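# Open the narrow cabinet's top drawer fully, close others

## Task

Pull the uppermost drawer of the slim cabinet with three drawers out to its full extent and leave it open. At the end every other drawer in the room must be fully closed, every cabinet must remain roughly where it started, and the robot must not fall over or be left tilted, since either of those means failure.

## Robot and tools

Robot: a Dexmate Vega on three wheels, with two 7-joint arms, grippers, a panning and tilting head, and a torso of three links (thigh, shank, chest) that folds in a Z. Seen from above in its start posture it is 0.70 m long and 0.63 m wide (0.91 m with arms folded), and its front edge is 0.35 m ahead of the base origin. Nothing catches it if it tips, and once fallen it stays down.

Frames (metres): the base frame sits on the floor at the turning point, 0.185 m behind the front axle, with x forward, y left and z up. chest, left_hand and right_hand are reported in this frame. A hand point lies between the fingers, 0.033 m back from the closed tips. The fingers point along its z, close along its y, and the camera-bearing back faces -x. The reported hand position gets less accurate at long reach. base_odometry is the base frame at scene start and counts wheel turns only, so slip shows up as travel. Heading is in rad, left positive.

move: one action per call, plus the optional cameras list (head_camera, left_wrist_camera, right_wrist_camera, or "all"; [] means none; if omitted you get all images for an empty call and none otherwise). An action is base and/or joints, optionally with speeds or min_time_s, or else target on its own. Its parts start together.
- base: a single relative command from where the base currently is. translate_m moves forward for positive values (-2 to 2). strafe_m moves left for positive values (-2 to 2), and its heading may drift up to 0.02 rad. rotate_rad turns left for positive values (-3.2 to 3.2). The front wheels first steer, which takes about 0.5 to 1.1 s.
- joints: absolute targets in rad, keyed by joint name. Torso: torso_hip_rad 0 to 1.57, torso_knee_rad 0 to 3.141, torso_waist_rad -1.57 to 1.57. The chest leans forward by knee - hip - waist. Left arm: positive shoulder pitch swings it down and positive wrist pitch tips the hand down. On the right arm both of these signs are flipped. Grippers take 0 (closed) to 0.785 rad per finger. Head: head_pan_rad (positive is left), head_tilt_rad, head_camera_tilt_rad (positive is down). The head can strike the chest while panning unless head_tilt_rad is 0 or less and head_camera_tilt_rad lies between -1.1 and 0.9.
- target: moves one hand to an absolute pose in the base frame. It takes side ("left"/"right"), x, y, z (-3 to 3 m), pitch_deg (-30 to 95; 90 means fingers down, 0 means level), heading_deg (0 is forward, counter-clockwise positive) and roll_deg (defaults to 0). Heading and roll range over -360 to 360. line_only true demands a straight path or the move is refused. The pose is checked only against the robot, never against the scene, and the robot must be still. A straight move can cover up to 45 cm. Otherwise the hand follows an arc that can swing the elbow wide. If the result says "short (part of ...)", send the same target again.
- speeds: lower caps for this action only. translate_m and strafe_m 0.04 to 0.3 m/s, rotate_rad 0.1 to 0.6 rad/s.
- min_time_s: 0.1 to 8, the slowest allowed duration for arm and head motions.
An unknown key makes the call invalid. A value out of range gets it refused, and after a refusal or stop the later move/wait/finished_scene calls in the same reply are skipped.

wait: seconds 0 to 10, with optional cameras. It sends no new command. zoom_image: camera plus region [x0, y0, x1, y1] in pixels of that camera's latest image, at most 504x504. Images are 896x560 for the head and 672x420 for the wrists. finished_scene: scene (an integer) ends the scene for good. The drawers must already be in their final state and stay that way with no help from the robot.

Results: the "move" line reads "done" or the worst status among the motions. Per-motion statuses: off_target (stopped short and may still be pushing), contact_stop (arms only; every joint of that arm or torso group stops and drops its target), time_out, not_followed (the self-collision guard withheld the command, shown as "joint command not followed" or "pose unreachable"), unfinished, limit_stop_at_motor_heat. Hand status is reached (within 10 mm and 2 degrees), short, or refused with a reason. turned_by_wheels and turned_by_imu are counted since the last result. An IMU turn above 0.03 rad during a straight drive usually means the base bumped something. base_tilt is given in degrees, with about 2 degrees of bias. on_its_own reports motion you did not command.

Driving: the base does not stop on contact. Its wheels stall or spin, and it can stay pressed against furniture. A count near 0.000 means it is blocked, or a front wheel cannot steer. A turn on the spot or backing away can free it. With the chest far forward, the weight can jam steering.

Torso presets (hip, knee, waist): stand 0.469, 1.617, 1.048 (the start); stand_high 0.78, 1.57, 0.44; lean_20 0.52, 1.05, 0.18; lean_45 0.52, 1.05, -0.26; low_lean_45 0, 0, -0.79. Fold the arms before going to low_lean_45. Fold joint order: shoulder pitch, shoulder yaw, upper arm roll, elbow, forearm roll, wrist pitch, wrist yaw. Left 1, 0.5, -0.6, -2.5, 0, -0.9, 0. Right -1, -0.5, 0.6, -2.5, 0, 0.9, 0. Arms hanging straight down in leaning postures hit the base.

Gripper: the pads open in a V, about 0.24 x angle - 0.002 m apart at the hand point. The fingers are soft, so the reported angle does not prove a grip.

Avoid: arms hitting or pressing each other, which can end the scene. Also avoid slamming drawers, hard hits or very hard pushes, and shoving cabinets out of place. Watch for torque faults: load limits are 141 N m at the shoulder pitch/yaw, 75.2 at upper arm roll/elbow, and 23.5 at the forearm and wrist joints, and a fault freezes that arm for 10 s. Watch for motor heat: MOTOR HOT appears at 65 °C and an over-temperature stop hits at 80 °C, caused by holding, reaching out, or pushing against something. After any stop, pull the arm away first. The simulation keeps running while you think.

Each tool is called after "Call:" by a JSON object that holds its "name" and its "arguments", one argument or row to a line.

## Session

Call:
{"name": "move", "arguments": {
  "cameras": ["all"]
}}

Call:
{"name": "move", "arguments": {
  "joints": {"head_pan_rad": -1.4, "head_camera_tilt_rad": 0.3, "left_shoulder_pitch_rad": 1.9, "left_shoulder_yaw_rad": 0.15, "left_elbow_rad": -1.6, "left_wrist_pitch_rad": 0.0, "right_shoulder_pitch_rad": -1.9, "right_shoulder_yaw_rad": -0.15, "right_elbow_rad": -1.6, "right_wrist_pitch_rad": 0.0},
  "cameras": ["head_camera"]
}}

Call:
{"name": "move", "arguments": {
  "joints": {"head_pan_rad": -2.7},
  "cameras": ["head_camera"]
}}

Call:
{"name": "move", "arguments": {
  "joints": {"head_pan_rad": 2.4},
  "cameras": ["head_camera"]
}}

Call:
{"name": "move", "arguments": {
  "joints": {"head_pan_rad": 1.3},
  "cameras": ["head_camera"]
}}

Scene clock: 0.00 s.
Joint torques (N m): no reading
Motor temperatures (°C): left_arm=[31 31 31 26 40 35 41] | right_arm=[30 27 33 31 36 36 33]
base_odometry: x=+0.000 y=+0.000 heading=+0.000
turned_by_wheels: +0.000
turned_by_imu: +0.000
base_tilt: forward=+0.1 right=+0.7
base_status: not commanded
joint_positions: torso_hip_rad=+0.469 torso_knee_rad=+1.617 torso_waist_rad=+1.048 left_shoulder_pitch_rad=+2.189 left_shoulder_yaw_rad=-0.007 left_upper_arm_roll_rad=+0.016 left_elbow_rad=-1.090 left_forearm_roll_rad=+0.013 left_wrist_pitch_rad=-0.515 left_wrist_yaw_rad=+0.020 left_gripper_rad=+0.005 right_shoulder_pitch_rad=-2.209 right_shoulder_yaw_rad=-0.016 right_upper_arm_roll_rad=+0.009 right_elbow_rad=-1.106 right_forearm_roll_rad=-0.010 right_wrist_pitch_rad=+0.494 right_wrist_yaw_rad=-0.018 right_gripper_rad=+0.005 head_pan_rad=+0.000 head_tilt_rad=+0.000 head_camera_tilt_rad=+0.000
joint_status: not commanded
chest: x=-0.0111 y=+0.0000 z=+1.4155 quat_wxyz=(+0.999, +0.000, +0.050, +0.000) (m; base frame)
left_hand: x=+0.2066 y=+0.2195 z=+0.6100 quat_wxyz=(+0.429, +0.002, +0.903, +0.000) pitch_deg=+39.1 heading_deg=-0.2 roll_deg=+0.1 back=up (m; base frame)
right_hand: x=+0.1929 y=-0.2468 z=+0.6050 quat_wxyz=(+0.418, -0.007, +0.908, -0.015) pitch_deg=+40.6 heading_deg=-1.6 roll_deg=-2.5 back=up (m; base frame)
pictures: head_camera, left_wrist_camera, right_wrist_camera

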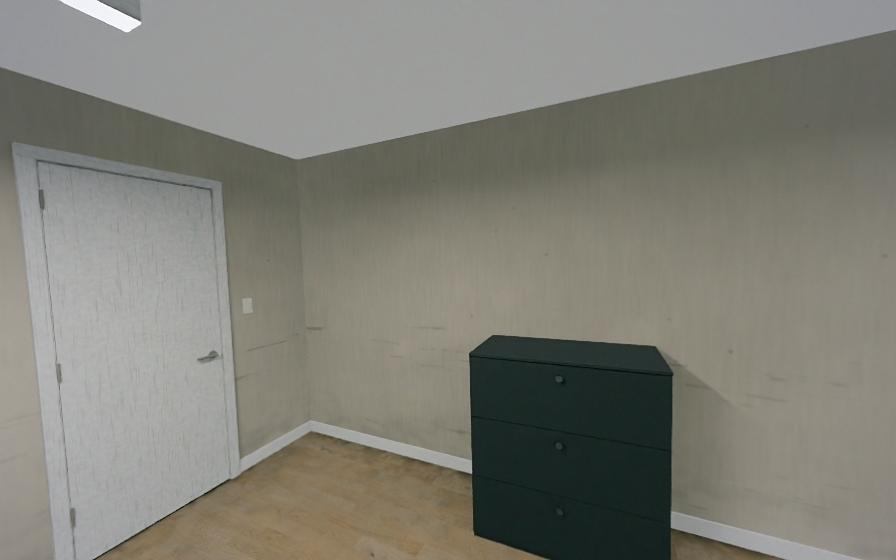

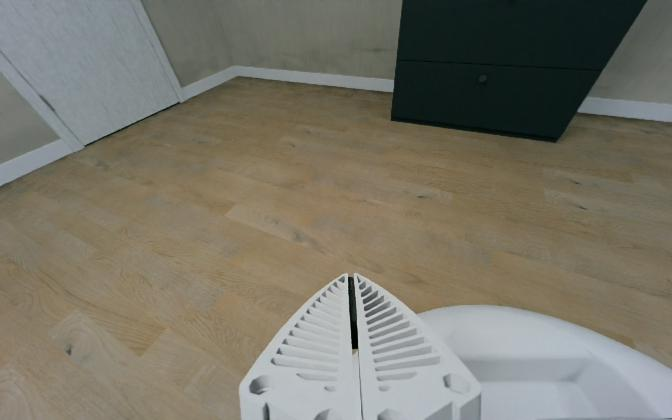

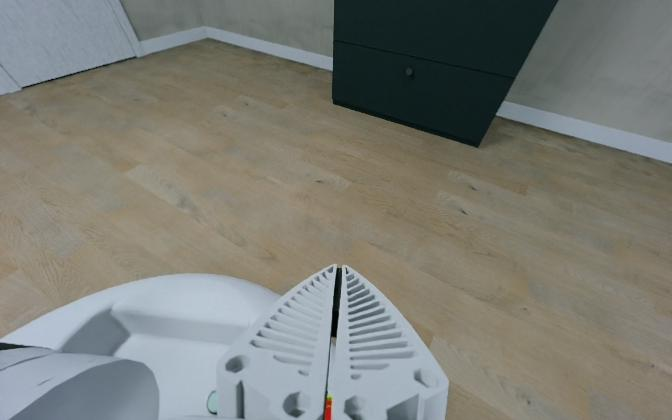

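Scene clock: 3.17 s.
Joint torques (N m): left_arm=[-13.04 5.74 -2.89 -7.34 0.16 -2.24 0] | right_arm=[17.34 -4.2 2.28 -8.25 0.25 2.67 -0.31]
move: done
base_odometry: x=+0.000 y=+0.000 heading=+0.000
turned_by_wheels: +0.000
turned_by_imu: +0.000
base_tilt: forward=+0.1 right=+0.8
base_status: not commanded
joint_positions: torso_hip_rad=+0.469 torso_knee_rad=+1.617 torso_waist_rad=+1.048 left_shoulder_pitch_rad=+1.903 left_shoulder_yaw_rad=+0.148 left_upper_arm_roll_rad=+0.016 left_elbow_rad=-1.596 left_forearm_roll_rad=+0.013 left_wrist_pitch_rad=-0.004 left_wrist_yaw_rad=+0.020 left_gripper_rad=+0.005 right_shoulder_pitch_rad=-1.903 right_shoulder_yaw_rad=-0.149 right_upper_arm_roll_rad=+0.009 right_elbow_rad=-1.596 right_forearm_roll_rad=-0.010 right_wrist_pitch_rad=+0.003 right_wrist_yaw_rad=-0.018 right_gripper_rad=+0.005 head_pan_rad=-1.400 head_tilt_rad=+0.000 head_camera_tilt_rad=+0.300
joint_status: all done
chest: x=-0.0111 y=+0.0000 z=+1.4155 quat_wxyz=(+0.999, +0.000, +0.050, +0.000) (m; base frame)
left_hand: x=+0.5238 y=+0.2683 z=+0.7986 quat_wxyz=(+0.550, +0.067, +0.831, +0.044) pitch_deg=+23.1 heading_deg=+0.0 roll_deg=+9.2 back=up (m; base frame)
right_hand: x=+0.5249 y=-0.2865 z=+0.8012 quat_wxyz=(+0.550, -0.060, +0.831, -0.053) pitch_deg=+22.9 heading_deg=-1.4 roll_deg=-9.6 back=up (m; base frame)
pictures: head_camera

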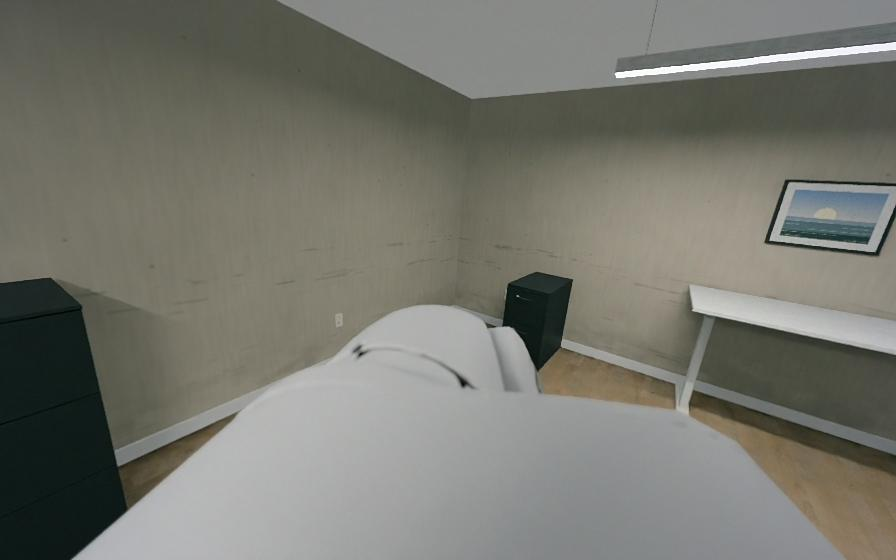

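Scene clock: 4.70 s.
Joint torques (N m): left_arm=[-11.96 4.66 -2.6 -6.59 -0.14 -2.04 0.21] | right_arm=[18.02 -4.22 1.85 -7.78 0.17 3.12 -0.26]
move: done
base_odometry: x=+0.000 y=+0.000 heading=+0.000
turned_by_wheels: +0.000
turned_by_imu: +0.000
base_tilt: forward=+0.0 right=+0.8
base_status: not commanded
joint_positions: torso_hip_rad=+0.469 torso_knee_rad=+1.617 torso_waist_rad=+1.048 left_shoulder_pitch_rad=+1.900 left_shoulder_yaw_rad=+0.150 left_upper_arm_roll_rad=+0.016 left_elbow_rad=-1.600 left_forearm_roll_rad=+0.013 left_wrist_pitch_rad=+0.000 left_wrist_yaw_rad=+0.020 left_gripper_rad=+0.005 right_shoulder_pitch_rad=-1.901 right_shoulder_yaw_rad=-0.150 right_upper_arm_roll_rad=+0.009 right_elbow_rad=-1.600 right_forearm_roll_rad=-0.010 right_wrist_pitch_rad=+0.000 right_wrist_yaw_rad=-0.018 right_gripper_rad=+0.005 head_pan_rad=-2.700 head_tilt_rad=+0.000 head_camera_tilt_rad=+0.300
joint_status: all done
chest: x=-0.0111 y=+0.0000 z=+1.4155 quat_wxyz=(+0.999, +0.000, +0.050, +0.000) (m; base frame)
left_hand: x=+0.5258 y=+0.2686 z=+0.8008 quat_wxyz=(+0.551, +0.068, +0.831, +0.044) pitch_deg=+22.9 heading_deg=+0.0 roll_deg=+9.3 back=up (m; base frame)
right_hand: x=+0.5267 y=-0.2867 z=+0.8031 quat_wxyz=(+0.551, -0.060, +0.830, -0.053) pitch_deg=+22.7 heading_deg=-1.4 roll_deg=-9.7 back=up (m; base frame)
pictures: head_camera

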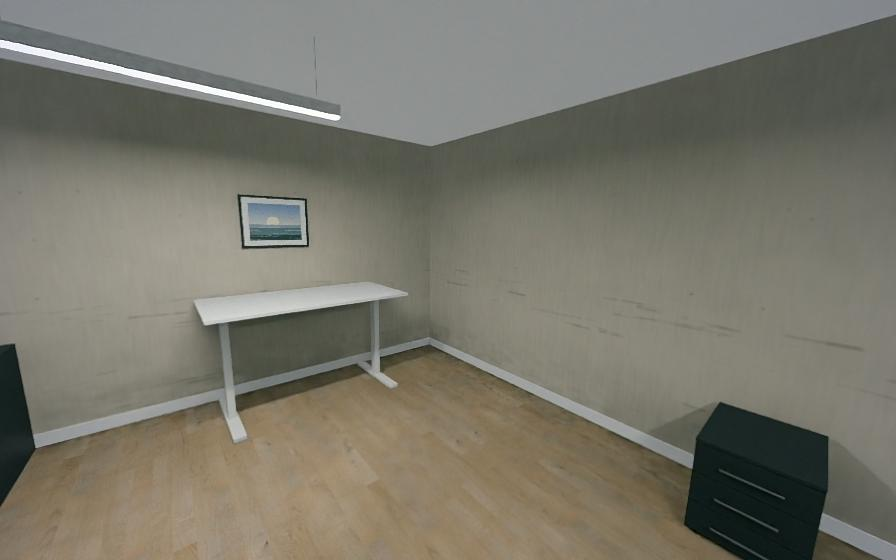

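Scene clock: 8.77 s.
Joint torques (N m): left_arm=[-13.37 4.75 -2.69 -8.11 0.05 -2.3 0.09] | right_arm=[18.47 -4.53 1.91 -7.97 0.15 1.66 -0.41]
move: done
base_odometry: x=+0.000 y=+0.000 heading=+0.000
turned_by_wheels: +0.000
turned_by_imu: +0.000
base_tilt: forward=+0.1 right=+0.8
base_status: not commanded
joint_positions: torso_hip_rad=+0.469 torso_knee_rad=+1.617 torso_waist_rad=+1.048 left_shoulder_pitch_rad=+1.900 left_shoulder_yaw_rad=+0.150 left_upper_arm_roll_rad=+0.016 left_elbow_rad=-1.600 left_forearm_roll_rad=+0.013 left_wrist_pitch_rad=+0.000 left_wrist_yaw_rad=+0.020 left_gripper_rad=+0.005 right_shoulder_pitch_rad=-1.900 right_shoulder_yaw_rad=-0.150 right_upper_arm_roll_rad=+0.009 right_elbow_rad=-1.600 right_forearm_roll_rad=-0.010 right_wrist_pitch_rad=+0.000 right_wrist_yaw_rad=-0.018 right_gripper_rad=+0.005 head_pan_rad=+2.400 head_tilt_rad=+0.000 head_camera_tilt_rad=+0.300
joint_status: all done
chest: x=-0.0111 y=+0.0000 z=+1.4155 quat_wxyz=(+0.999, +0.000, +0.050, +0.000) (m; base frame)
left_hand: x=+0.5259 y=+0.2686 z=+0.8009 quat_wxyz=(+0.551, +0.068, +0.831, +0.044) pitch_deg=+22.9 heading_deg=+0.0 roll_deg=+9.3 back=up (m; base frame)
right_hand: x=+0.5268 y=-0.2867 z=+0.8032 quat_wxyz=(+0.551, -0.060, +0.830, -0.053) pitch_deg=+22.7 heading_deg=-1.4 roll_deg=-9.7 back=up (m; base frame)
pictures: head_camera

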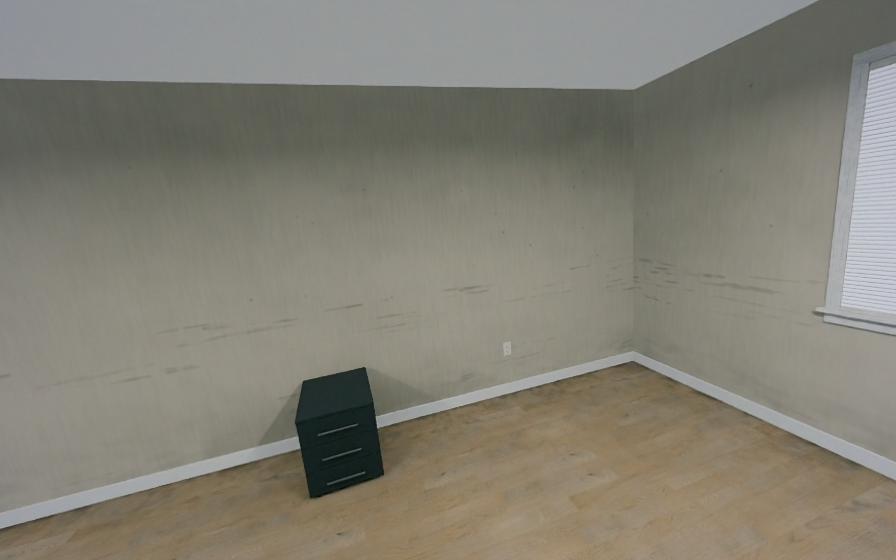

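Scene clock: 10.17 s.
Joint torques (N m): left_arm=[-12.07 4.11 -1.88 -7.02 0.01 -2.79 -0.25] | right_arm=[17.68 -4.25 1.9 -8.08 0.02 2.27 -0.24]
move: done
base_odometry: x=+0.000 y=+0.000 heading=+0.000
turned_by_wheels: +0.000
turned_by_imu: +0.000
base_tilt: forward=+0.0 right=+0.8
base_status: not commanded
joint_positions: torso_hip_rad=+0.469 torso_knee_rad=+1.617 torso_waist_rad=+1.048 left_shoulder_pitch_rad=+1.900 left_shoulder_yaw_rad=+0.150 left_upper_arm_roll_rad=+0.016 left_elbow_rad=-1.600 left_forearm_roll_rad=+0.013 left_wrist_pitch_rad=+0.000 left_wrist_yaw_rad=+0.020 left_gripper_rad=+0.005 right_shoulder_pitch_rad=-1.900 right_shoulder_yaw_rad=-0.150 right_upper_arm_roll_rad=+0.009 right_elbow_rad=-1.600 right_forearm_roll_rad=-0.010 right_wrist_pitch_rad=+0.000 right_wrist_yaw_rad=-0.018 right_gripper_rad=+0.005 head_pan_rad=+1.300 head_tilt_rad=+0.000 head_camera_tilt_rad=+0.300
joint_status: all done
chest: x=-0.0111 y=+0.0000 z=+1.4155 quat_wxyz=(+0.999, +0.000, +0.050, +0.000) (m; base frame)
left_hand: x=+0.5259 y=+0.2686 z=+0.8009 quat_wxyz=(+0.551, +0.068, +0.831, +0.044) pitch_deg=+22.9 heading_deg=+0.0 roll_deg=+9.3 back=up (m; base frame)
right_hand: x=+0.5268 y=-0.2867 z=+0.8032 quat_wxyz=(+0.551, -0.060, +0.830, -0.053) pitch_deg=+22.7 heading_deg=-1.4 roll_deg=-9.7 back=up (m; base frame)
pictures: head_camera

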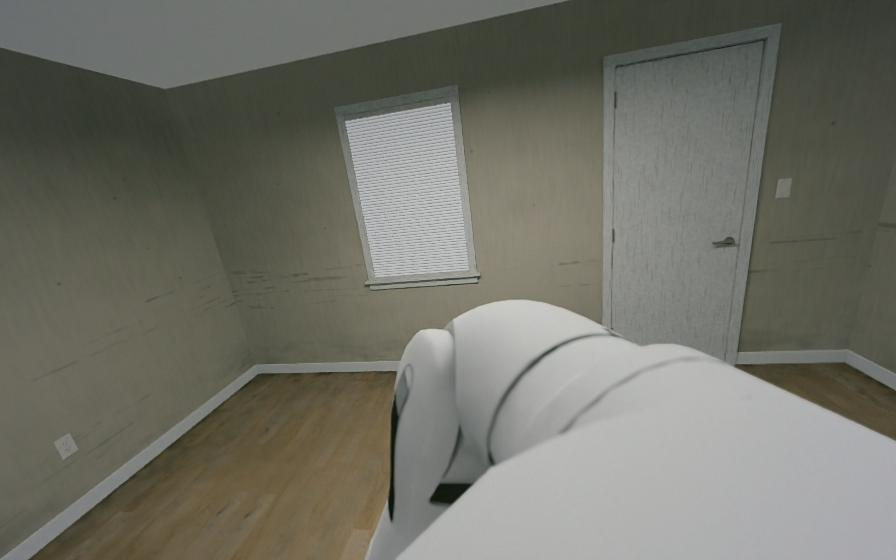

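Call:
{"name": "move", "arguments": {
  "joints": {"head_pan_rad": -0.1},
  "cameras": ["head_camera"]
}}

Call:
{"name": "zoom_image", "arguments": {
  "camera": "head_camera",
  "region": [400, 200, 700, 560]
}}

Call:
{"name": "move", "arguments": {
  "joints": {"head_pan_rad": -1.75},
  "cameras": ["head_camera"]
}}

Call:
{"name": "zoom_image", "arguments": {
  "camera": "head_camera",
  "region": [250, 230, 450, 400]
}}

Scene clock: 14.97 s.
Joint torques (N m): left_arm=[-13.18 4.56 -2.53 -6.84 -0.09 -1.65 -0.09] | right_arm=[15.97 -4.42 2.08 -7.82 -0.01 2.72 -0.28]
move: done
base_odometry: x=+0.000 y=+0.000 heading=+0.000
turned_by_wheels: +0.000
turned_by_imu: +0.000
base_tilt: forward=+0.1 right=+0.7
base_status: not commanded
joint_positions: torso_hip_rad=+0.469 torso_knee_rad=+1.617 torso_waist_rad=+1.048 left_shoulder_pitch_rad=+1.900 left_shoulder_yaw_rad=+0.150 left_upper_arm_roll_rad=+0.016 left_elbow_rad=-1.600 left_forearm_roll_rad=+0.013 left_wrist_pitch_rad=+0.000 left_wrist_yaw_rad=+0.020 left_gripper_rad=+0.005 right_shoulder_pitch_rad=-1.900 right_shoulder_yaw_rad=-0.150 right_upper_arm_roll_rad=+0.009 right_elbow_rad=-1.600 right_forearm_roll_rad=-0.010 right_wrist_pitch_rad=+0.000 right_wrist_yaw_rad=-0.018 right_gripper_rad=+0.005 head_pan_rad=-0.100 head_tilt_rad=+0.000 head_camera_tilt_rad=+0.300
joint_status: all done
chest: x=-0.0111 y=+0.0000 z=+1.4155 quat_wxyz=(+0.999, +0.000, +0.050, +0.000) (m; base frame)
left_hand: x=+0.5259 y=+0.2686 z=+0.8009 quat_wxyz=(+0.551, +0.068, +0.831, +0.044) pitch_deg=+22.9 heading_deg=+0.0 roll_deg=+9.3 back=up (m; base frame)
right_hand: x=+0.5268 y=-0.2867 z=+0.8032 quat_wxyz=(+0.551, -0.060, +0.830, -0.053) pitch_deg=+22.7 heading_deg=-1.4 roll_deg=-9.7 back=up (m; base frame)
pictures: head_camera

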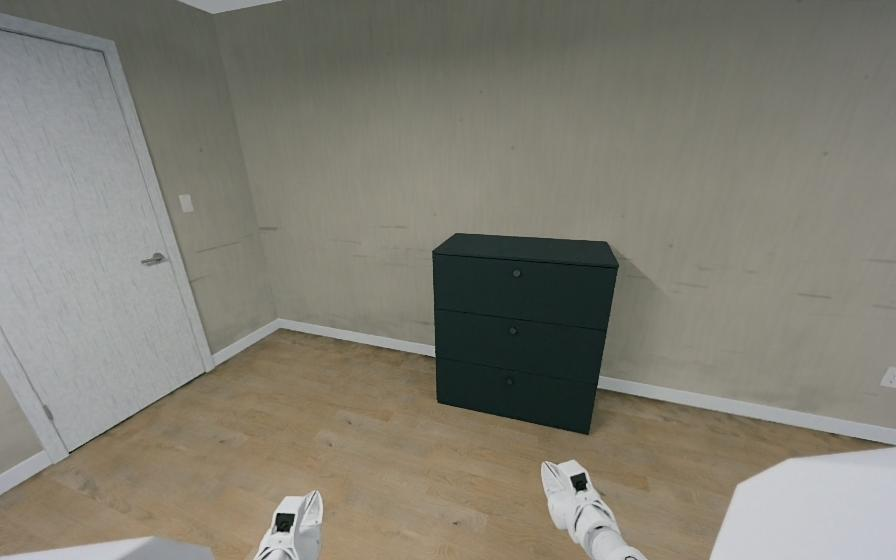

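Scaled by 1.400 from the camera's 896x560 image, which has a finer 960x600 frame.

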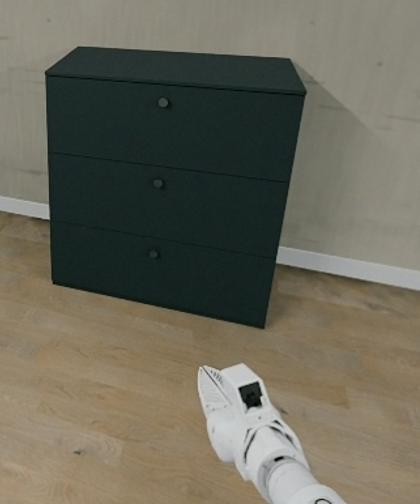

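Scene clock: 16.73 s.
Joint torques (N m): left_arm=[-13.58 5.1 -2.25 -8.3 0.08 -1.87 0.18] | right_arm=[18.84 -3.06 1.92 -8.76 0.11 2.66 -0.43]
move: done
base_odometry: x=+0.000 y=+0.000 heading=+0.000
turned_by_wheels: +0.000
turned_by_imu: +0.000
base_tilt: forward=+0.1 right=+0.8
base_status: not commanded
joint_positions: torso_hip_rad=+0.469 torso_knee_rad=+1.617 torso_waist_rad=+1.048 left_shoulder_pitch_rad=+1.900 left_shoulder_yaw_rad=+0.150 left_upper_arm_roll_rad=+0.016 left_elbow_rad=-1.600 left_forearm_roll_rad=+0.013 left_wrist_pitch_rad=+0.000 left_wrist_yaw_rad=+0.020 left_gripper_rad=+0.005 right_shoulder_pitch_rad=-1.900 right_shoulder_yaw_rad=-0.150 right_upper_arm_roll_rad=+0.009 right_elbow_rad=-1.600 right_forearm_roll_rad=-0.010 right_wrist_pitch_rad=+0.000 right_wrist_yaw_rad=-0.018 right_gripper_rad=+0.005 head_pan_rad=-1.750 head_tilt_rad=+0.000 head_camera_tilt_rad=+0.300
joint_status: all done
chest: x=-0.0111 y=+0.0000 z=+1.4155 quat_wxyz=(+0.999, +0.000, +0.050, +0.000) (m; base frame)
left_hand: x=+0.5259 y=+0.2686 z=+0.8009 quat_wxyz=(+0.551, +0.068, +0.831, +0.044) pitch_deg=+22.9 heading_deg=+0.0 roll_deg=+9.3 back=up (m; base frame)
right_hand: x=+0.5268 y=-0.2867 z=+0.8032 quat_wxyz=(+0.551, -0.060, +0.830, -0.053) pitch_deg=+22.7 heading_deg=-1.4 roll_deg=-9.7 back=up (m; base frame)
pictures: head_camera

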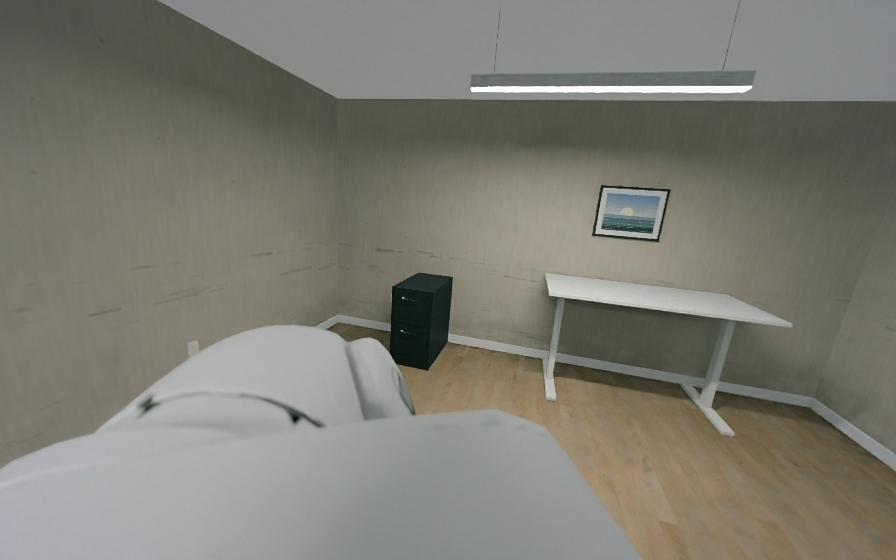

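Scaled by 2.520 from the camera's 896x560 image, which has a finer 960x600 frame.

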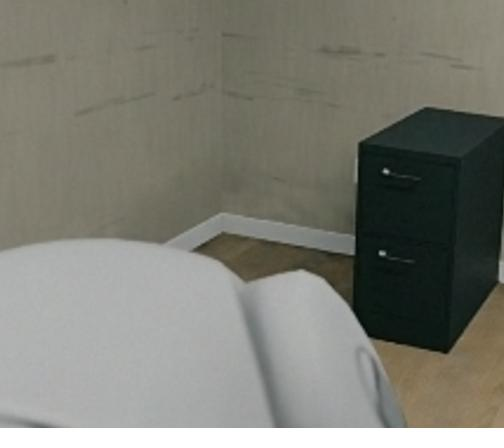

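Call:
{"name": "move", "arguments": {
  "base": {"rotate_rad": 2.705},
  "joints": {"torso_hip_rad": 0.0, "torso_knee_rad": 0.4, "torso_waist_rad": -0.35, "left_shoulder_pitch_rad": 0.754, "left_shoulder_yaw_rad": 0.221, "left_upper_arm_roll_rad": 0.553, "left_elbow_rad": -0.871, "left_forearm_roll_rad": 1.03, "left_wrist_pitch_rad": 0.253, "left_wrist_yaw_rad": 0.765, "left_gripper_rad": 0.25, "right_shoulder_pitch_rad": -1.7, "right_shoulder_yaw_rad": -0.3, "right_elbow_rad": -2.2, "head_pan_rad": 0.0, "head_camera_tilt_rad": 0.2},
  "min_time_s": 4.8,
  "cameras": ["all"]
}}

Scene clock: 23.63 s.
Joint torques (N m): left_arm=[-20.07 2.09 -0.62 -4.58 0.69 0.17 1.44] | right_arm=[10.84 -4.35 2.38 -7.88 0.07 2.69 -0.47]
move: done
base_odometry: x=+0.003 y=+0.000 heading=+2.713
turned_by_wheels: +2.713
turned_by_imu: +2.698
base_tilt: forward=+0.0 right=+0.8
base_status: done
joint_positions: torso_hip_rad=+0.001 torso_knee_rad=+0.400 torso_waist_rad=-0.350 left_shoulder_pitch_rad=+0.755 left_shoulder_yaw_rad=+0.221 left_upper_arm_roll_rad=+0.552 left_elbow_rad=-0.872 left_forearm_roll_rad=+1.029 left_wrist_pitch_rad=+0.253 left_wrist_yaw_rad=+0.764 left_gripper_rad=+0.250 right_shoulder_pitch_rad=-1.701 right_shoulder_yaw_rad=-0.300 right_upper_arm_roll_rad=+0.009 right_elbow_rad=-2.199 right_forearm_roll_rad=-0.010 right_wrist_pitch_rad=+0.000 right_wrist_yaw_rad=-0.018 right_gripper_rad=+0.005 head_pan_rad=+0.000 head_tilt_rad=+0.000 head_camera_tilt_rad=+0.200
joint_status: all done
chest: x=+0.0839 y=+0.0000 z=+0.9998 quat_wxyz=(+0.931, +0.000, +0.366, +0.000) (m; base frame)
left_hand: x=+0.7191 y=+0.2120 z=+0.4306 quat_wxyz=(+0.500, +0.500, +0.502, +0.499) pitch_deg=+0.2 heading_deg=+0.1 roll_deg=+89.9 (m; base frame)
right_hand: x=+0.5284 y=-0.2141 z=+0.5411 quat_wxyz=(+0.608, -0.147, +0.780, -0.019) pitch_deg=+15.1 heading_deg=+8.9 roll_deg=-12.5 back=up (m; base frame)
pictures: head_camera, left_wrist_camera, right_wrist_camera

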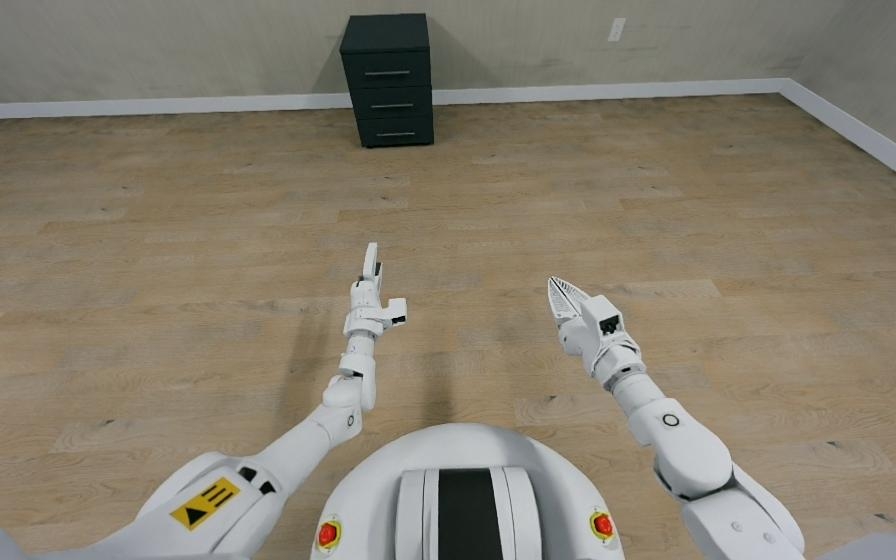

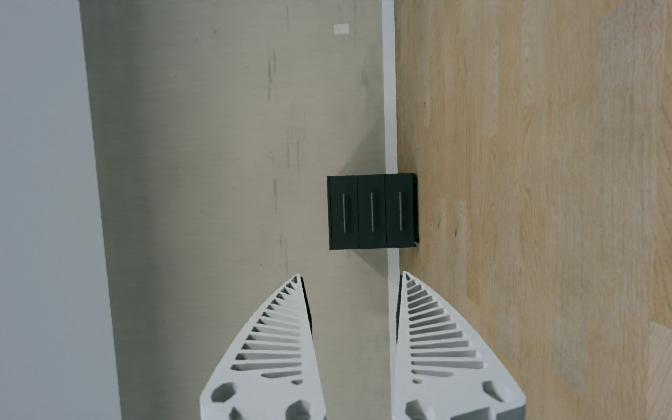

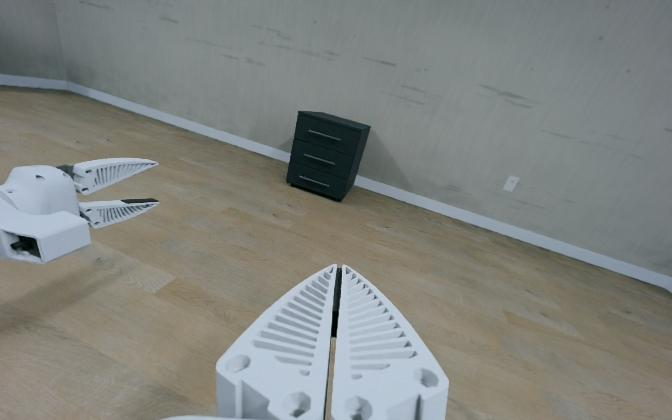

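Call:
{"name": "move", "arguments": {
  "base": {"rotate_rad": 0.062}
}}

Call:
{"name": "move", "arguments": {
  "base": {"translate_m": 0.88},
  "cameras": ["all"]
}}

Scene clock: 26.57 s.
Joint torques (N m): left_arm=[-19.46 2.14 -1.42 -4.39 0.81 -0.38 1.49] | right_arm=[9.67 -3.24 2.54 -7.89 -0.01 2.97 -0.27]
move: done
base_odometry: x=+0.003 y=+0.000 heading=+2.775
turned_by_wheels: +0.062
turned_by_imu: +0.062
base_tilt: forward=+0.0 right=+0.8
base_status: done
joint_positions: torso_hip_rad=+0.001 torso_knee_rad=+0.400 torso_waist_rad=-0.350 left_shoulder_pitch_rad=+0.754 left_shoulder_yaw_rad=+0.221 left_upper_arm_roll_rad=+0.553 left_elbow_rad=-0.871 left_forearm_roll_rad=+1.030 left_wrist_pitch_rad=+0.253 left_wrist_yaw_rad=+0.765 left_gripper_rad=+0.250 right_shoulder_pitch_rad=-1.700 right_shoulder_yaw_rad=-0.300 right_upper_arm_roll_rad=+0.009 right_elbow_rad=-2.200 right_forearm_roll_rad=-0.010 right_wrist_pitch_rad=+0.000 right_wrist_yaw_rad=-0.018 right_gripper_rad=+0.005 head_pan_rad=+0.000 head_tilt_rad=+0.000 head_camera_tilt_rad=+0.200
joint_status: not commanded
chest: x=+0.0839 y=+0.0000 z=+0.9998 quat_wxyz=(+0.931, +0.000, +0.366, +0.000) (m; base frame)
left_hand: x=+0.7195 y=+0.2118 z=+0.4312 quat_wxyz=(+0.500, +0.500, +0.501, +0.499) pitch_deg=+0.1 heading_deg=+0.0 roll_deg=+89.9 (m; base frame)
right_hand: x=+0.5286 y=-0.2140 z=+0.5415 quat_wxyz=(+0.608, -0.148, +0.780, -0.019) pitch_deg=+15.0 heading_deg=+8.9 roll_deg=-12.5 back=up (m; base frame)
pictures: none

Scene clock: 31.27 s.
Joint torques (N m): left_arm=[-16.92 1.8 -1.2 -5.58 0.77 0.48 1.46] | right_arm=[8.36 -3.29 2.6 -8.95 0.07 2.94 -0.3]
move: done
base_odometry: x=-0.819 y=+0.314 heading=+2.776
turned_by_wheels: +0.001
turned_by_imu: +0.000
base_tilt: forward=+0.1 right=+0.7
base_status: done
joint_positions: torso_hip_rad=+0.001 torso_knee_rad=+0.400 torso_waist_rad=-0.350 left_shoulder_pitch_rad=+0.754 left_shoulder_yaw_rad=+0.221 left_upper_arm_roll_rad=+0.553 left_elbow_rad=-0.871 left_forearm_roll_rad=+1.030 left_wrist_pitch_rad=+0.253 left_wrist_yaw_rad=+0.765 left_gripper_rad=+0.250 right_shoulder_pitch_rad=-1.700 right_shoulder_yaw_rad=-0.300 right_upper_arm_roll_rad=+0.009 right_elbow_rad=-2.200 right_forearm_roll_rad=-0.010 right_wrist_pitch_rad=+0.000 right_wrist_yaw_rad=-0.018 right_gripper_rad=+0.005 head_pan_rad=+0.000 head_tilt_rad=+0.000 head_camera_tilt_rad=+0.200
joint_status: not commanded
chest: x=+0.0839 y=+0.0000 z=+0.9998 quat_wxyz=(+0.931, +0.000, +0.366, +0.000) (m; base frame)
left_hand: x=+0.7195 y=+0.2118 z=+0.4312 quat_wxyz=(+0.500, +0.500, +0.501, +0.499) pitch_deg=+0.1 heading_deg=+0.0 roll_deg=+89.9 (m; base frame)
right_hand: x=+0.5286 y=-0.2140 z=+0.5415 quat_wxyz=(+0.608, -0.148, +0.780, -0.019) pitch_deg=+15.0 heading_deg=+8.9 roll_deg=-12.5 back=up (m; base frame)
pictures: head_camera, left_wrist_camera, right_wrist_camera

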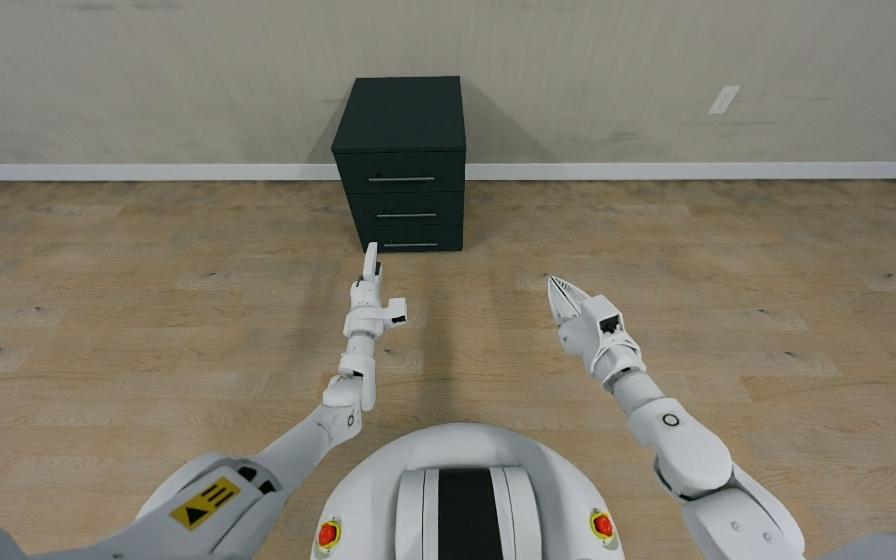

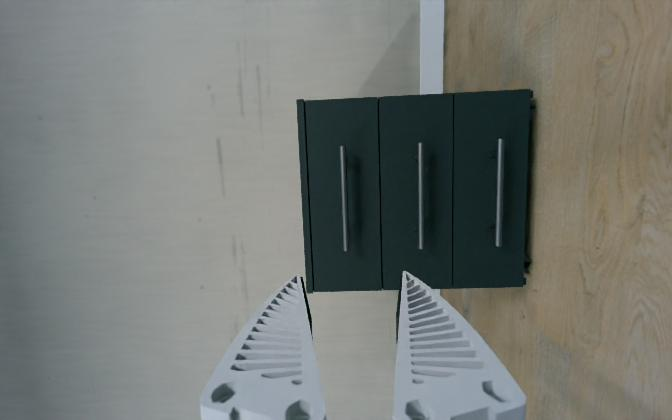

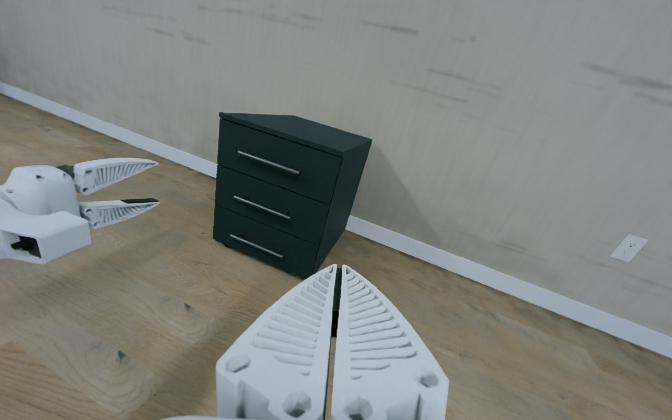

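Call:
{"name": "move", "arguments": {
  "target": {"side": "left", "x": 0.72, "y": 0.18, "z": 0.433, "pitch_deg": 0, "heading_deg": 0, "roll_deg": 90}
}}

Call:
{"name": "move", "arguments": {
  "base": {"translate_m": 0.34},
  "speeds": {"translate_m": 0.2},
  "cameras": ["all"]
}}

Scene clock: 33.67 s.
Joint torques (N m): left_arm=[-21.31 -3.11 0.05 -4.03 0.77 -0.06 1.67] | right_arm=[10.25 -4.72 2.55 -8.3 0.06 2.56 -0.37]
move: done
base_odometry: x=-0.819 y=+0.314 heading=+2.776
turned_by_wheels: +0.000
turned_by_imu: +0.000
base_tilt: forward=+0.1 right=+0.8
base_status: not commanded
joint_positions: torso_hip_rad=+0.001 torso_knee_rad=+0.400 torso_waist_rad=-0.350 left_shoulder_pitch_rad=+0.744 left_shoulder_yaw_rad=+0.167 left_upper_arm_roll_rad=+0.575 left_elbow_rad=-0.858 left_forearm_roll_rad=+1.048 left_wrist_pitch_rad=+0.302 left_wrist_yaw_rad=+0.765 left_gripper_rad=+0.250 right_shoulder_pitch_rad=-1.700 right_shoulder_yaw_rad=-0.300 right_upper_arm_roll_rad=+0.009 right_elbow_rad=-2.200 right_forearm_roll_rad=-0.010 right_wrist_pitch_rad=+0.000 right_wrist_yaw_rad=-0.018 right_gripper_rad=+0.005 head_pan_rad=+0.000 head_tilt_rad=+0.000 head_camera_tilt_rad=+0.200
joint_status: not commanded
chest: x=+0.0839 y=+0.0000 z=+0.9998 quat_wxyz=(+0.931, +0.000, +0.366, +0.000) (m; base frame)
left_hand: x=+0.7198 y=+0.1823 z=+0.4325 quat_wxyz=(+0.500, +0.500, +0.500, +0.500) pitch_deg=+0.0 heading_deg=+0.0 roll_deg=+90.0 (m; base frame)
left_hand_status: reached (straight line, planned for 0.5 s): 2 mm and 0.0 deg off.
right_hand: x=+0.5286 y=-0.2140 z=+0.5415 quat_wxyz=(+0.608, -0.148, +0.780, -0.019) pitch_deg=+15.0 heading_deg=+8.9 roll_deg=-12.5 back=up (m; base frame)
pictures: none

Scene clock: 36.67 s.
Joint torques (N m): left_arm=[-18.71 -3.56 -0.65 -4.97 1.01 0 1.49] | right_arm=[9.24 -3.22 2.67 -8.29 0 3.26 -0.47]
move: done
base_odometry: x=-1.136 y=+0.436 heading=+2.777
turned_by_wheels: +0.001
turned_by_imu: +0.000
base_tilt: forward=+0.1 right=+0.7
base_status: done
joint_positions: torso_hip_rad=+0.001 torso_knee_rad=+0.400 torso_waist_rad=-0.350 left_shoulder_pitch_rad=+0.743 left_shoulder_yaw_rad=+0.163 left_upper_arm_roll_rad=+0.576 left_elbow_rad=-0.857 left_forearm_roll_rad=+1.050 left_wrist_pitch_rad=+0.305 left_wrist_yaw_rad=+0.766 left_gripper_rad=+0.250 right_shoulder_pitch_rad=-1.700 right_shoulder_yaw_rad=-0.300 right_upper_arm_roll_rad=+0.009 right_elbow_rad=-2.200 right_forearm_roll_rad=-0.010 right_wrist_pitch_rad=+0.000 right_wrist_yaw_rad=-0.018 right_gripper_rad=+0.005 head_pan_rad=+0.000 head_tilt_rad=+0.000 head_camera_tilt_rad=+0.200
joint_status: not commanded
chest: x=+0.0839 y=+0.0000 z=+0.9997 quat_wxyz=(+0.931, +0.000, +0.366, +0.000) (m; base frame)
left_hand: x=+0.7199 y=+0.1802 z=+0.4328 quat_wxyz=(+0.500, +0.500, +0.500, +0.500) pitch_deg=+0.0 heading_deg=+0.0 roll_deg=-90.0 (m; base frame)
right_hand: x=+0.5286 y=-0.2140 z=+0.5415 quat_wxyz=(+0.608, -0.148, +0.780, -0.019) pitch_deg=+15.0 heading_deg=+8.9 roll_deg=-12.5 back=up (m; base frame)
pictures: head_camera, left_wrist_camera, right_wrist_camera

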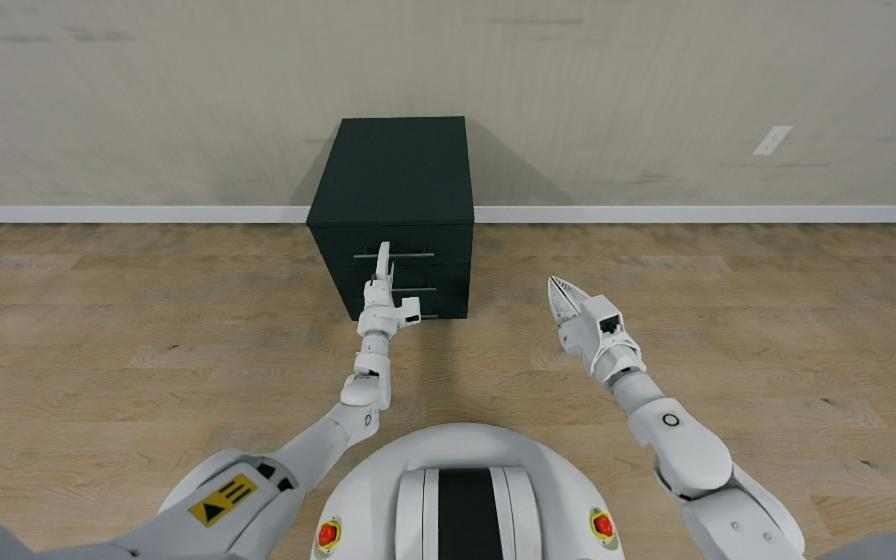

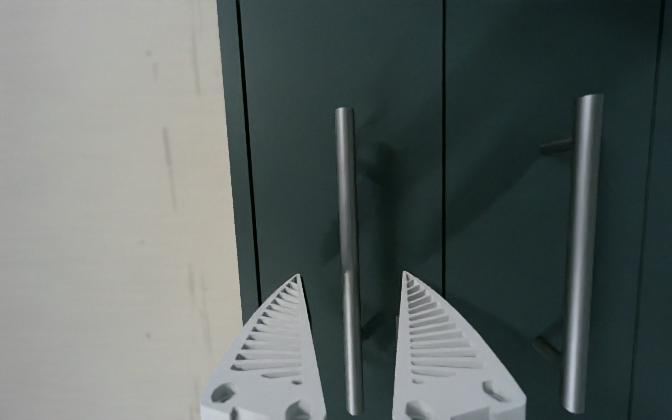

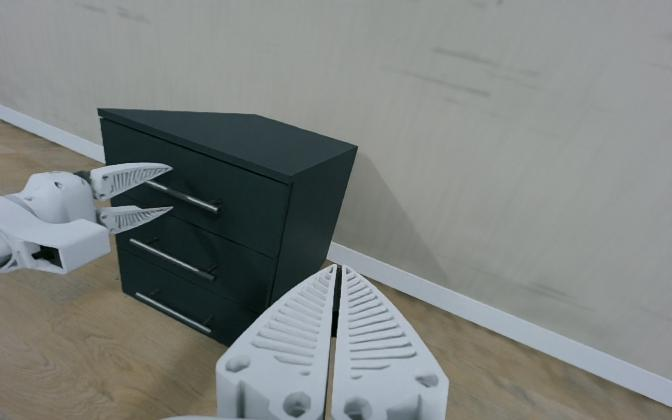

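Call:
{"name": "move", "arguments": {
  "base": {"translate_m": 0.029},
  "speeds": {"translate_m": 0.1}
}}

Call:
{"name": "move", "arguments": {
  "joints": {"left_gripper_rad": 0.0},
  "cameras": ["left_wrist_camera"]
}}

Scene clock: 38.47 s.
Joint torques (N m): left_arm=[-21.44 -1.67 -5.19 -6.61 0.67 0.36 1.02] | right_arm=[8.77 -4.12 1.92 -8.23 0.08 3.25 -0.48]
move: done
base_odometry: x=-1.163 y=+0.446 heading=+2.777
turned_by_wheels: +0.001
turned_by_imu: +0.001
base_tilt: forward=+0.0 right=+0.8
base_status: done
joint_positions: torso_hip_rad=+0.001 torso_knee_rad=+0.400 torso_waist_rad=-0.350 left_shoulder_pitch_rad=+0.743 left_shoulder_yaw_rad=+0.163 left_upper_arm_roll_rad=+0.577 left_elbow_rad=-0.857 left_forearm_roll_rad=+1.050 left_wrist_pitch_rad=+0.305 left_wrist_yaw_rad=+0.766 left_gripper_rad=+0.250 right_shoulder_pitch_rad=-1.700 right_shoulder_yaw_rad=-0.300 right_upper_arm_roll_rad=+0.009 right_elbow_rad=-2.200 right_forearm_roll_rad=-0.010 right_wrist_pitch_rad=+0.000 right_wrist_yaw_rad=-0.018 right_gripper_rad=+0.005 head_pan_rad=+0.000 head_tilt_rad=+0.000 head_camera_tilt_rad=+0.200
joint_status: not commanded
chest: x=+0.0839 y=+0.0000 z=+0.9997 quat_wxyz=(+0.931, +0.000, +0.366, +0.000) (m; base frame)
left_hand: x=+0.7198 y=+0.1800 z=+0.4327 quat_wxyz=(+0.500, +0.500, +0.500, +0.500) pitch_deg=+0.0 heading_deg=+0.0 roll_deg=-90.0 (m; base frame)
right_hand: x=+0.5286 y=-0.2140 z=+0.5415 quat_wxyz=(+0.608, -0.148, +0.780, -0.019) pitch_deg=+15.0 heading_deg=+8.9 roll_deg=-12.5 back=up (m; base frame)
pictures: none

Scene clock: 39.23 s.
Joint torques (N m): left_arm=[-15.57 -1.48 -4.91 -3.48 0.68 0.32 0.93] | right_arm=[8.71 -3.52 2 -8.99 0.01 3.04 -0.38]
move: done
base_odometry: x=-1.163 y=+0.446 heading=+2.777
turned_by_wheels: +0.000
turned_by_imu: +0.000
base_tilt: forward=+0.1 right=+0.7
base_status: not commanded
joint_positions: torso_hip_rad=+0.001 torso_knee_rad=+0.400 torso_waist_rad=-0.350 left_shoulder_pitch_rad=+0.743 left_shoulder_yaw_rad=+0.163 left_upper_arm_roll_rad=+0.577 left_elbow_rad=-0.857 left_forearm_roll_rad=+1.050 left_wrist_pitch_rad=+0.305 left_wrist_yaw_rad=+0.766 left_gripper_rad=+0.000 right_shoulder_pitch_rad=-1.700 right_shoulder_yaw_rad=-0.300 right_upper_arm_roll_rad=+0.009 right_elbow_rad=-2.200 right_forearm_roll_rad=-0.010 right_wrist_pitch_rad=+0.000 right_wrist_yaw_rad=-0.018 right_gripper_rad=+0.005 head_pan_rad=+0.000 head_tilt_rad=+0.000 head_camera_tilt_rad=+0.200
joint_status: all done
chest: x=+0.0839 y=+0.0000 z=+0.9997 quat_wxyz=(+0.931, +0.000, +0.366, +0.000) (m; base frame)
left_hand: x=+0.7199 y=+0.1800 z=+0.4329 quat_wxyz=(+0.500, +0.500, +0.500, +0.500) pitch_deg=+0.0 heading_deg=+0.0 roll_deg=-90.0 (m; base frame)
right_hand: x=+0.5286 y=-0.2140 z=+0.5415 quat_wxyz=(+0.608, -0.148, +0.780, -0.019) pitch_deg=+15.0 heading_deg=+8.9 roll_deg=-12.5 back=up (m; base frame)
pictures: left_wrist_camera

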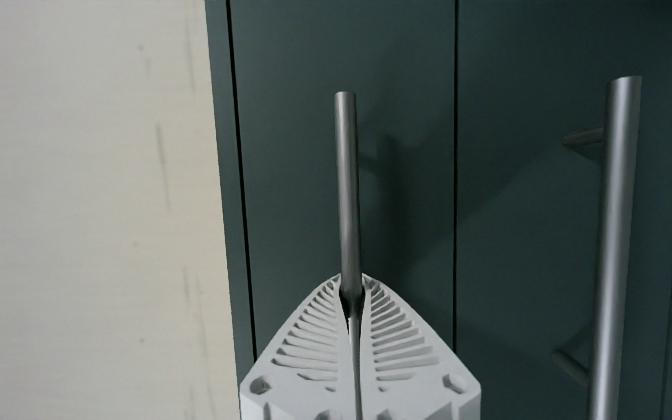

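Call:
{"name": "move", "arguments": {
  "base": {"translate_m": -0.33},
  "speeds": {"translate_m": 0.12},
  "cameras": ["head_camera", "left_wrist_camera"]
}}

Scene clock: 43.33 s.
Joint torques (N m): left_arm=[-11.59 -4 -3.58 -4.92 1.3 -0.39 0.93] | right_arm=[9.22 -2.91 2.31 -7.68 0.18 2.45 -0.4]
move: done
base_odometry: x=-0.855 y=+0.329 heading=+2.778
turned_by_wheels: +0.001
turned_by_imu: +0.002
base_tilt: forward=+0.0 right=+0.7
base_status: done
joint_positions: torso_hip_rad=+0.001 torso_knee_rad=+0.400 torso_waist_rad=-0.350 left_shoulder_pitch_rad=+0.743 left_shoulder_yaw_rad=+0.163 left_upper_arm_roll_rad=+0.577 left_elbow_rad=-0.857 left_forearm_roll_rad=+1.050 left_wrist_pitch_rad=+0.305 left_wrist_yaw_rad=+0.766 left_gripper_rad=+0.000 right_shoulder_pitch_rad=-1.700 right_shoulder_yaw_rad=-0.300 right_upper_arm_roll_rad=+0.009 right_elbow_rad=-2.200 right_forearm_roll_rad=-0.010 right_wrist_pitch_rad=+0.000 right_wrist_yaw_rad=-0.018 right_gripper_rad=+0.005 head_pan_rad=+0.000 head_tilt_rad=+0.000 head_camera_tilt_rad=+0.200
joint_status: not commanded
chest: x=+0.0839 y=+0.0000 z=+0.9997 quat_wxyz=(+0.931, +0.000, +0.366, +0.000) (m; base frame)
left_hand: x=+0.7200 y=+0.1801 z=+0.4329 quat_wxyz=(+0.500, +0.500, +0.500, +0.500) pitch_deg=+0.0 heading_deg=+0.0 roll_deg=-90.0 (m; base frame)
right_hand: x=+0.5286 y=-0.2140 z=+0.5415 quat_wxyz=(+0.608, -0.148, +0.780, -0.019) pitch_deg=+15.0 heading_deg=+8.9 roll_deg=-12.5 back=up (m; base frame)
pictures: head_camera, left_wrist_camera

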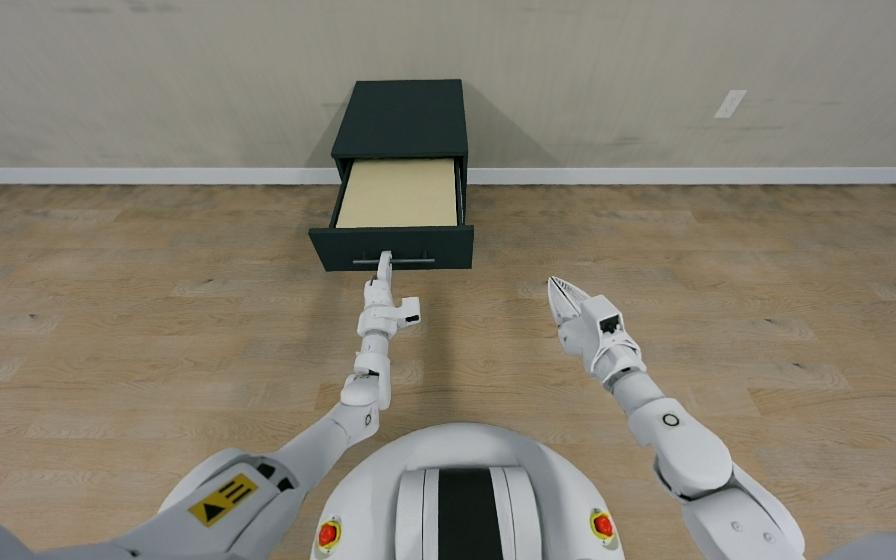

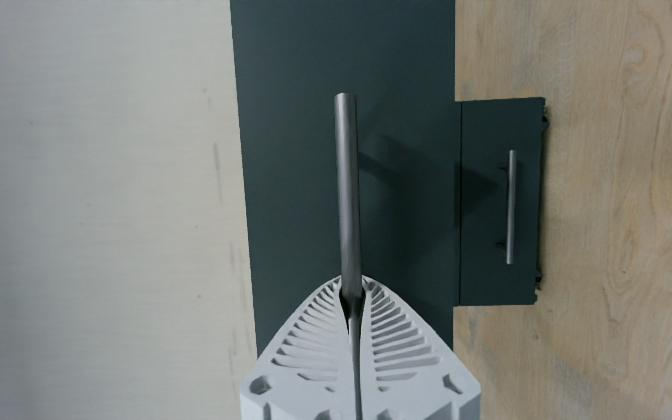

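Call:
{"name": "move", "arguments": {
  "base": {"translate_m": -0.06},
  "speeds": {"translate_m": 0.05},
  "cameras": ["head_camera", "left_wrist_camera"]
}}

Scene clock: 45.50 s.
Joint torques (N m): left_arm=[-10.33 -2.72 -2.84 -4.44 1.08 0.16 1.5] | right_arm=[10.23 -3.88 2.37 -6.9 0.07 2.69 -0.37]
move: done
base_odometry: x=-0.799 y=+0.308 heading=+2.779
turned_by_wheels: +0.001
turned_by_imu: +0.001
base_tilt: forward=+0.0 right=+0.7
base_status: done
joint_positions: torso_hip_rad=+0.001 torso_knee_rad=+0.400 torso_waist_rad=-0.350 left_shoulder_pitch_rad=+0.743 left_shoulder_yaw_rad=+0.163 left_upper_arm_roll_rad=+0.577 left_elbow_rad=-0.857 left_forearm_roll_rad=+1.050 left_wrist_pitch_rad=+0.305 left_wrist_yaw_rad=+0.766 left_gripper_rad=+0.000 right_shoulder_pitch_rad=-1.700 right_shoulder_yaw_rad=-0.300 right_upper_arm_roll_rad=+0.009 right_elbow_rad=-2.200 right_forearm_roll_rad=-0.010 right_wrist_pitch_rad=+0.000 right_wrist_yaw_rad=-0.018 right_gripper_rad=+0.005 head_pan_rad=+0.000 head_tilt_rad=+0.000 head_camera_tilt_rad=+0.200
joint_status: not commanded
chest: x=+0.0839 y=+0.0000 z=+0.9997 quat_wxyz=(+0.931, +0.000, +0.366, +0.000) (m; base frame)
left_hand: x=+0.7200 y=+0.1801 z=+0.4330 quat_wxyz=(+0.500, +0.500, +0.500, +0.500) pitch_deg=+0.0 heading_deg=+0.0 roll_deg=-90.0 (m; base frame)
right_hand: x=+0.5286 y=-0.2140 z=+0.5415 quat_wxyz=(+0.608, -0.148, +0.780, -0.019) pitch_deg=+15.0 heading_deg=+8.9 roll_deg=-12.5 back=up (m; base frame)
pictures: head_camera, left_wrist_camera

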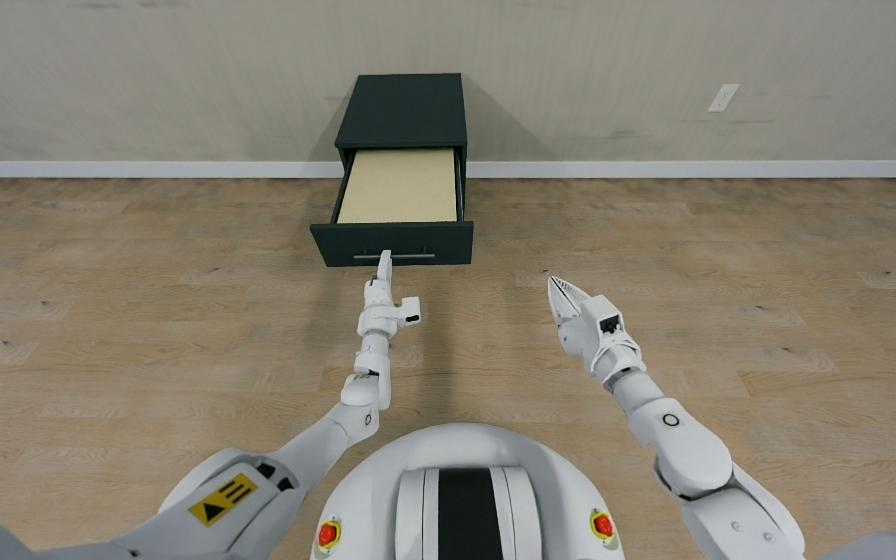

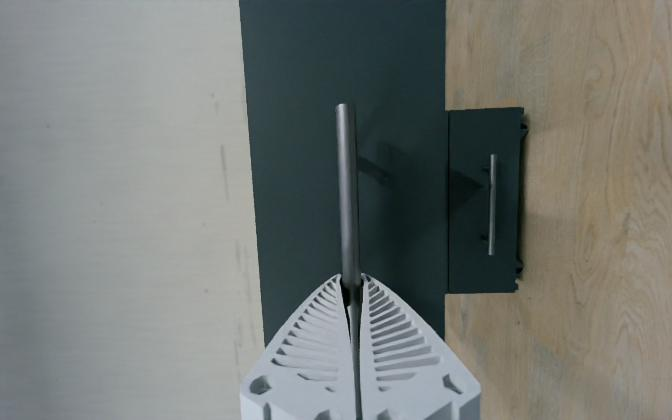

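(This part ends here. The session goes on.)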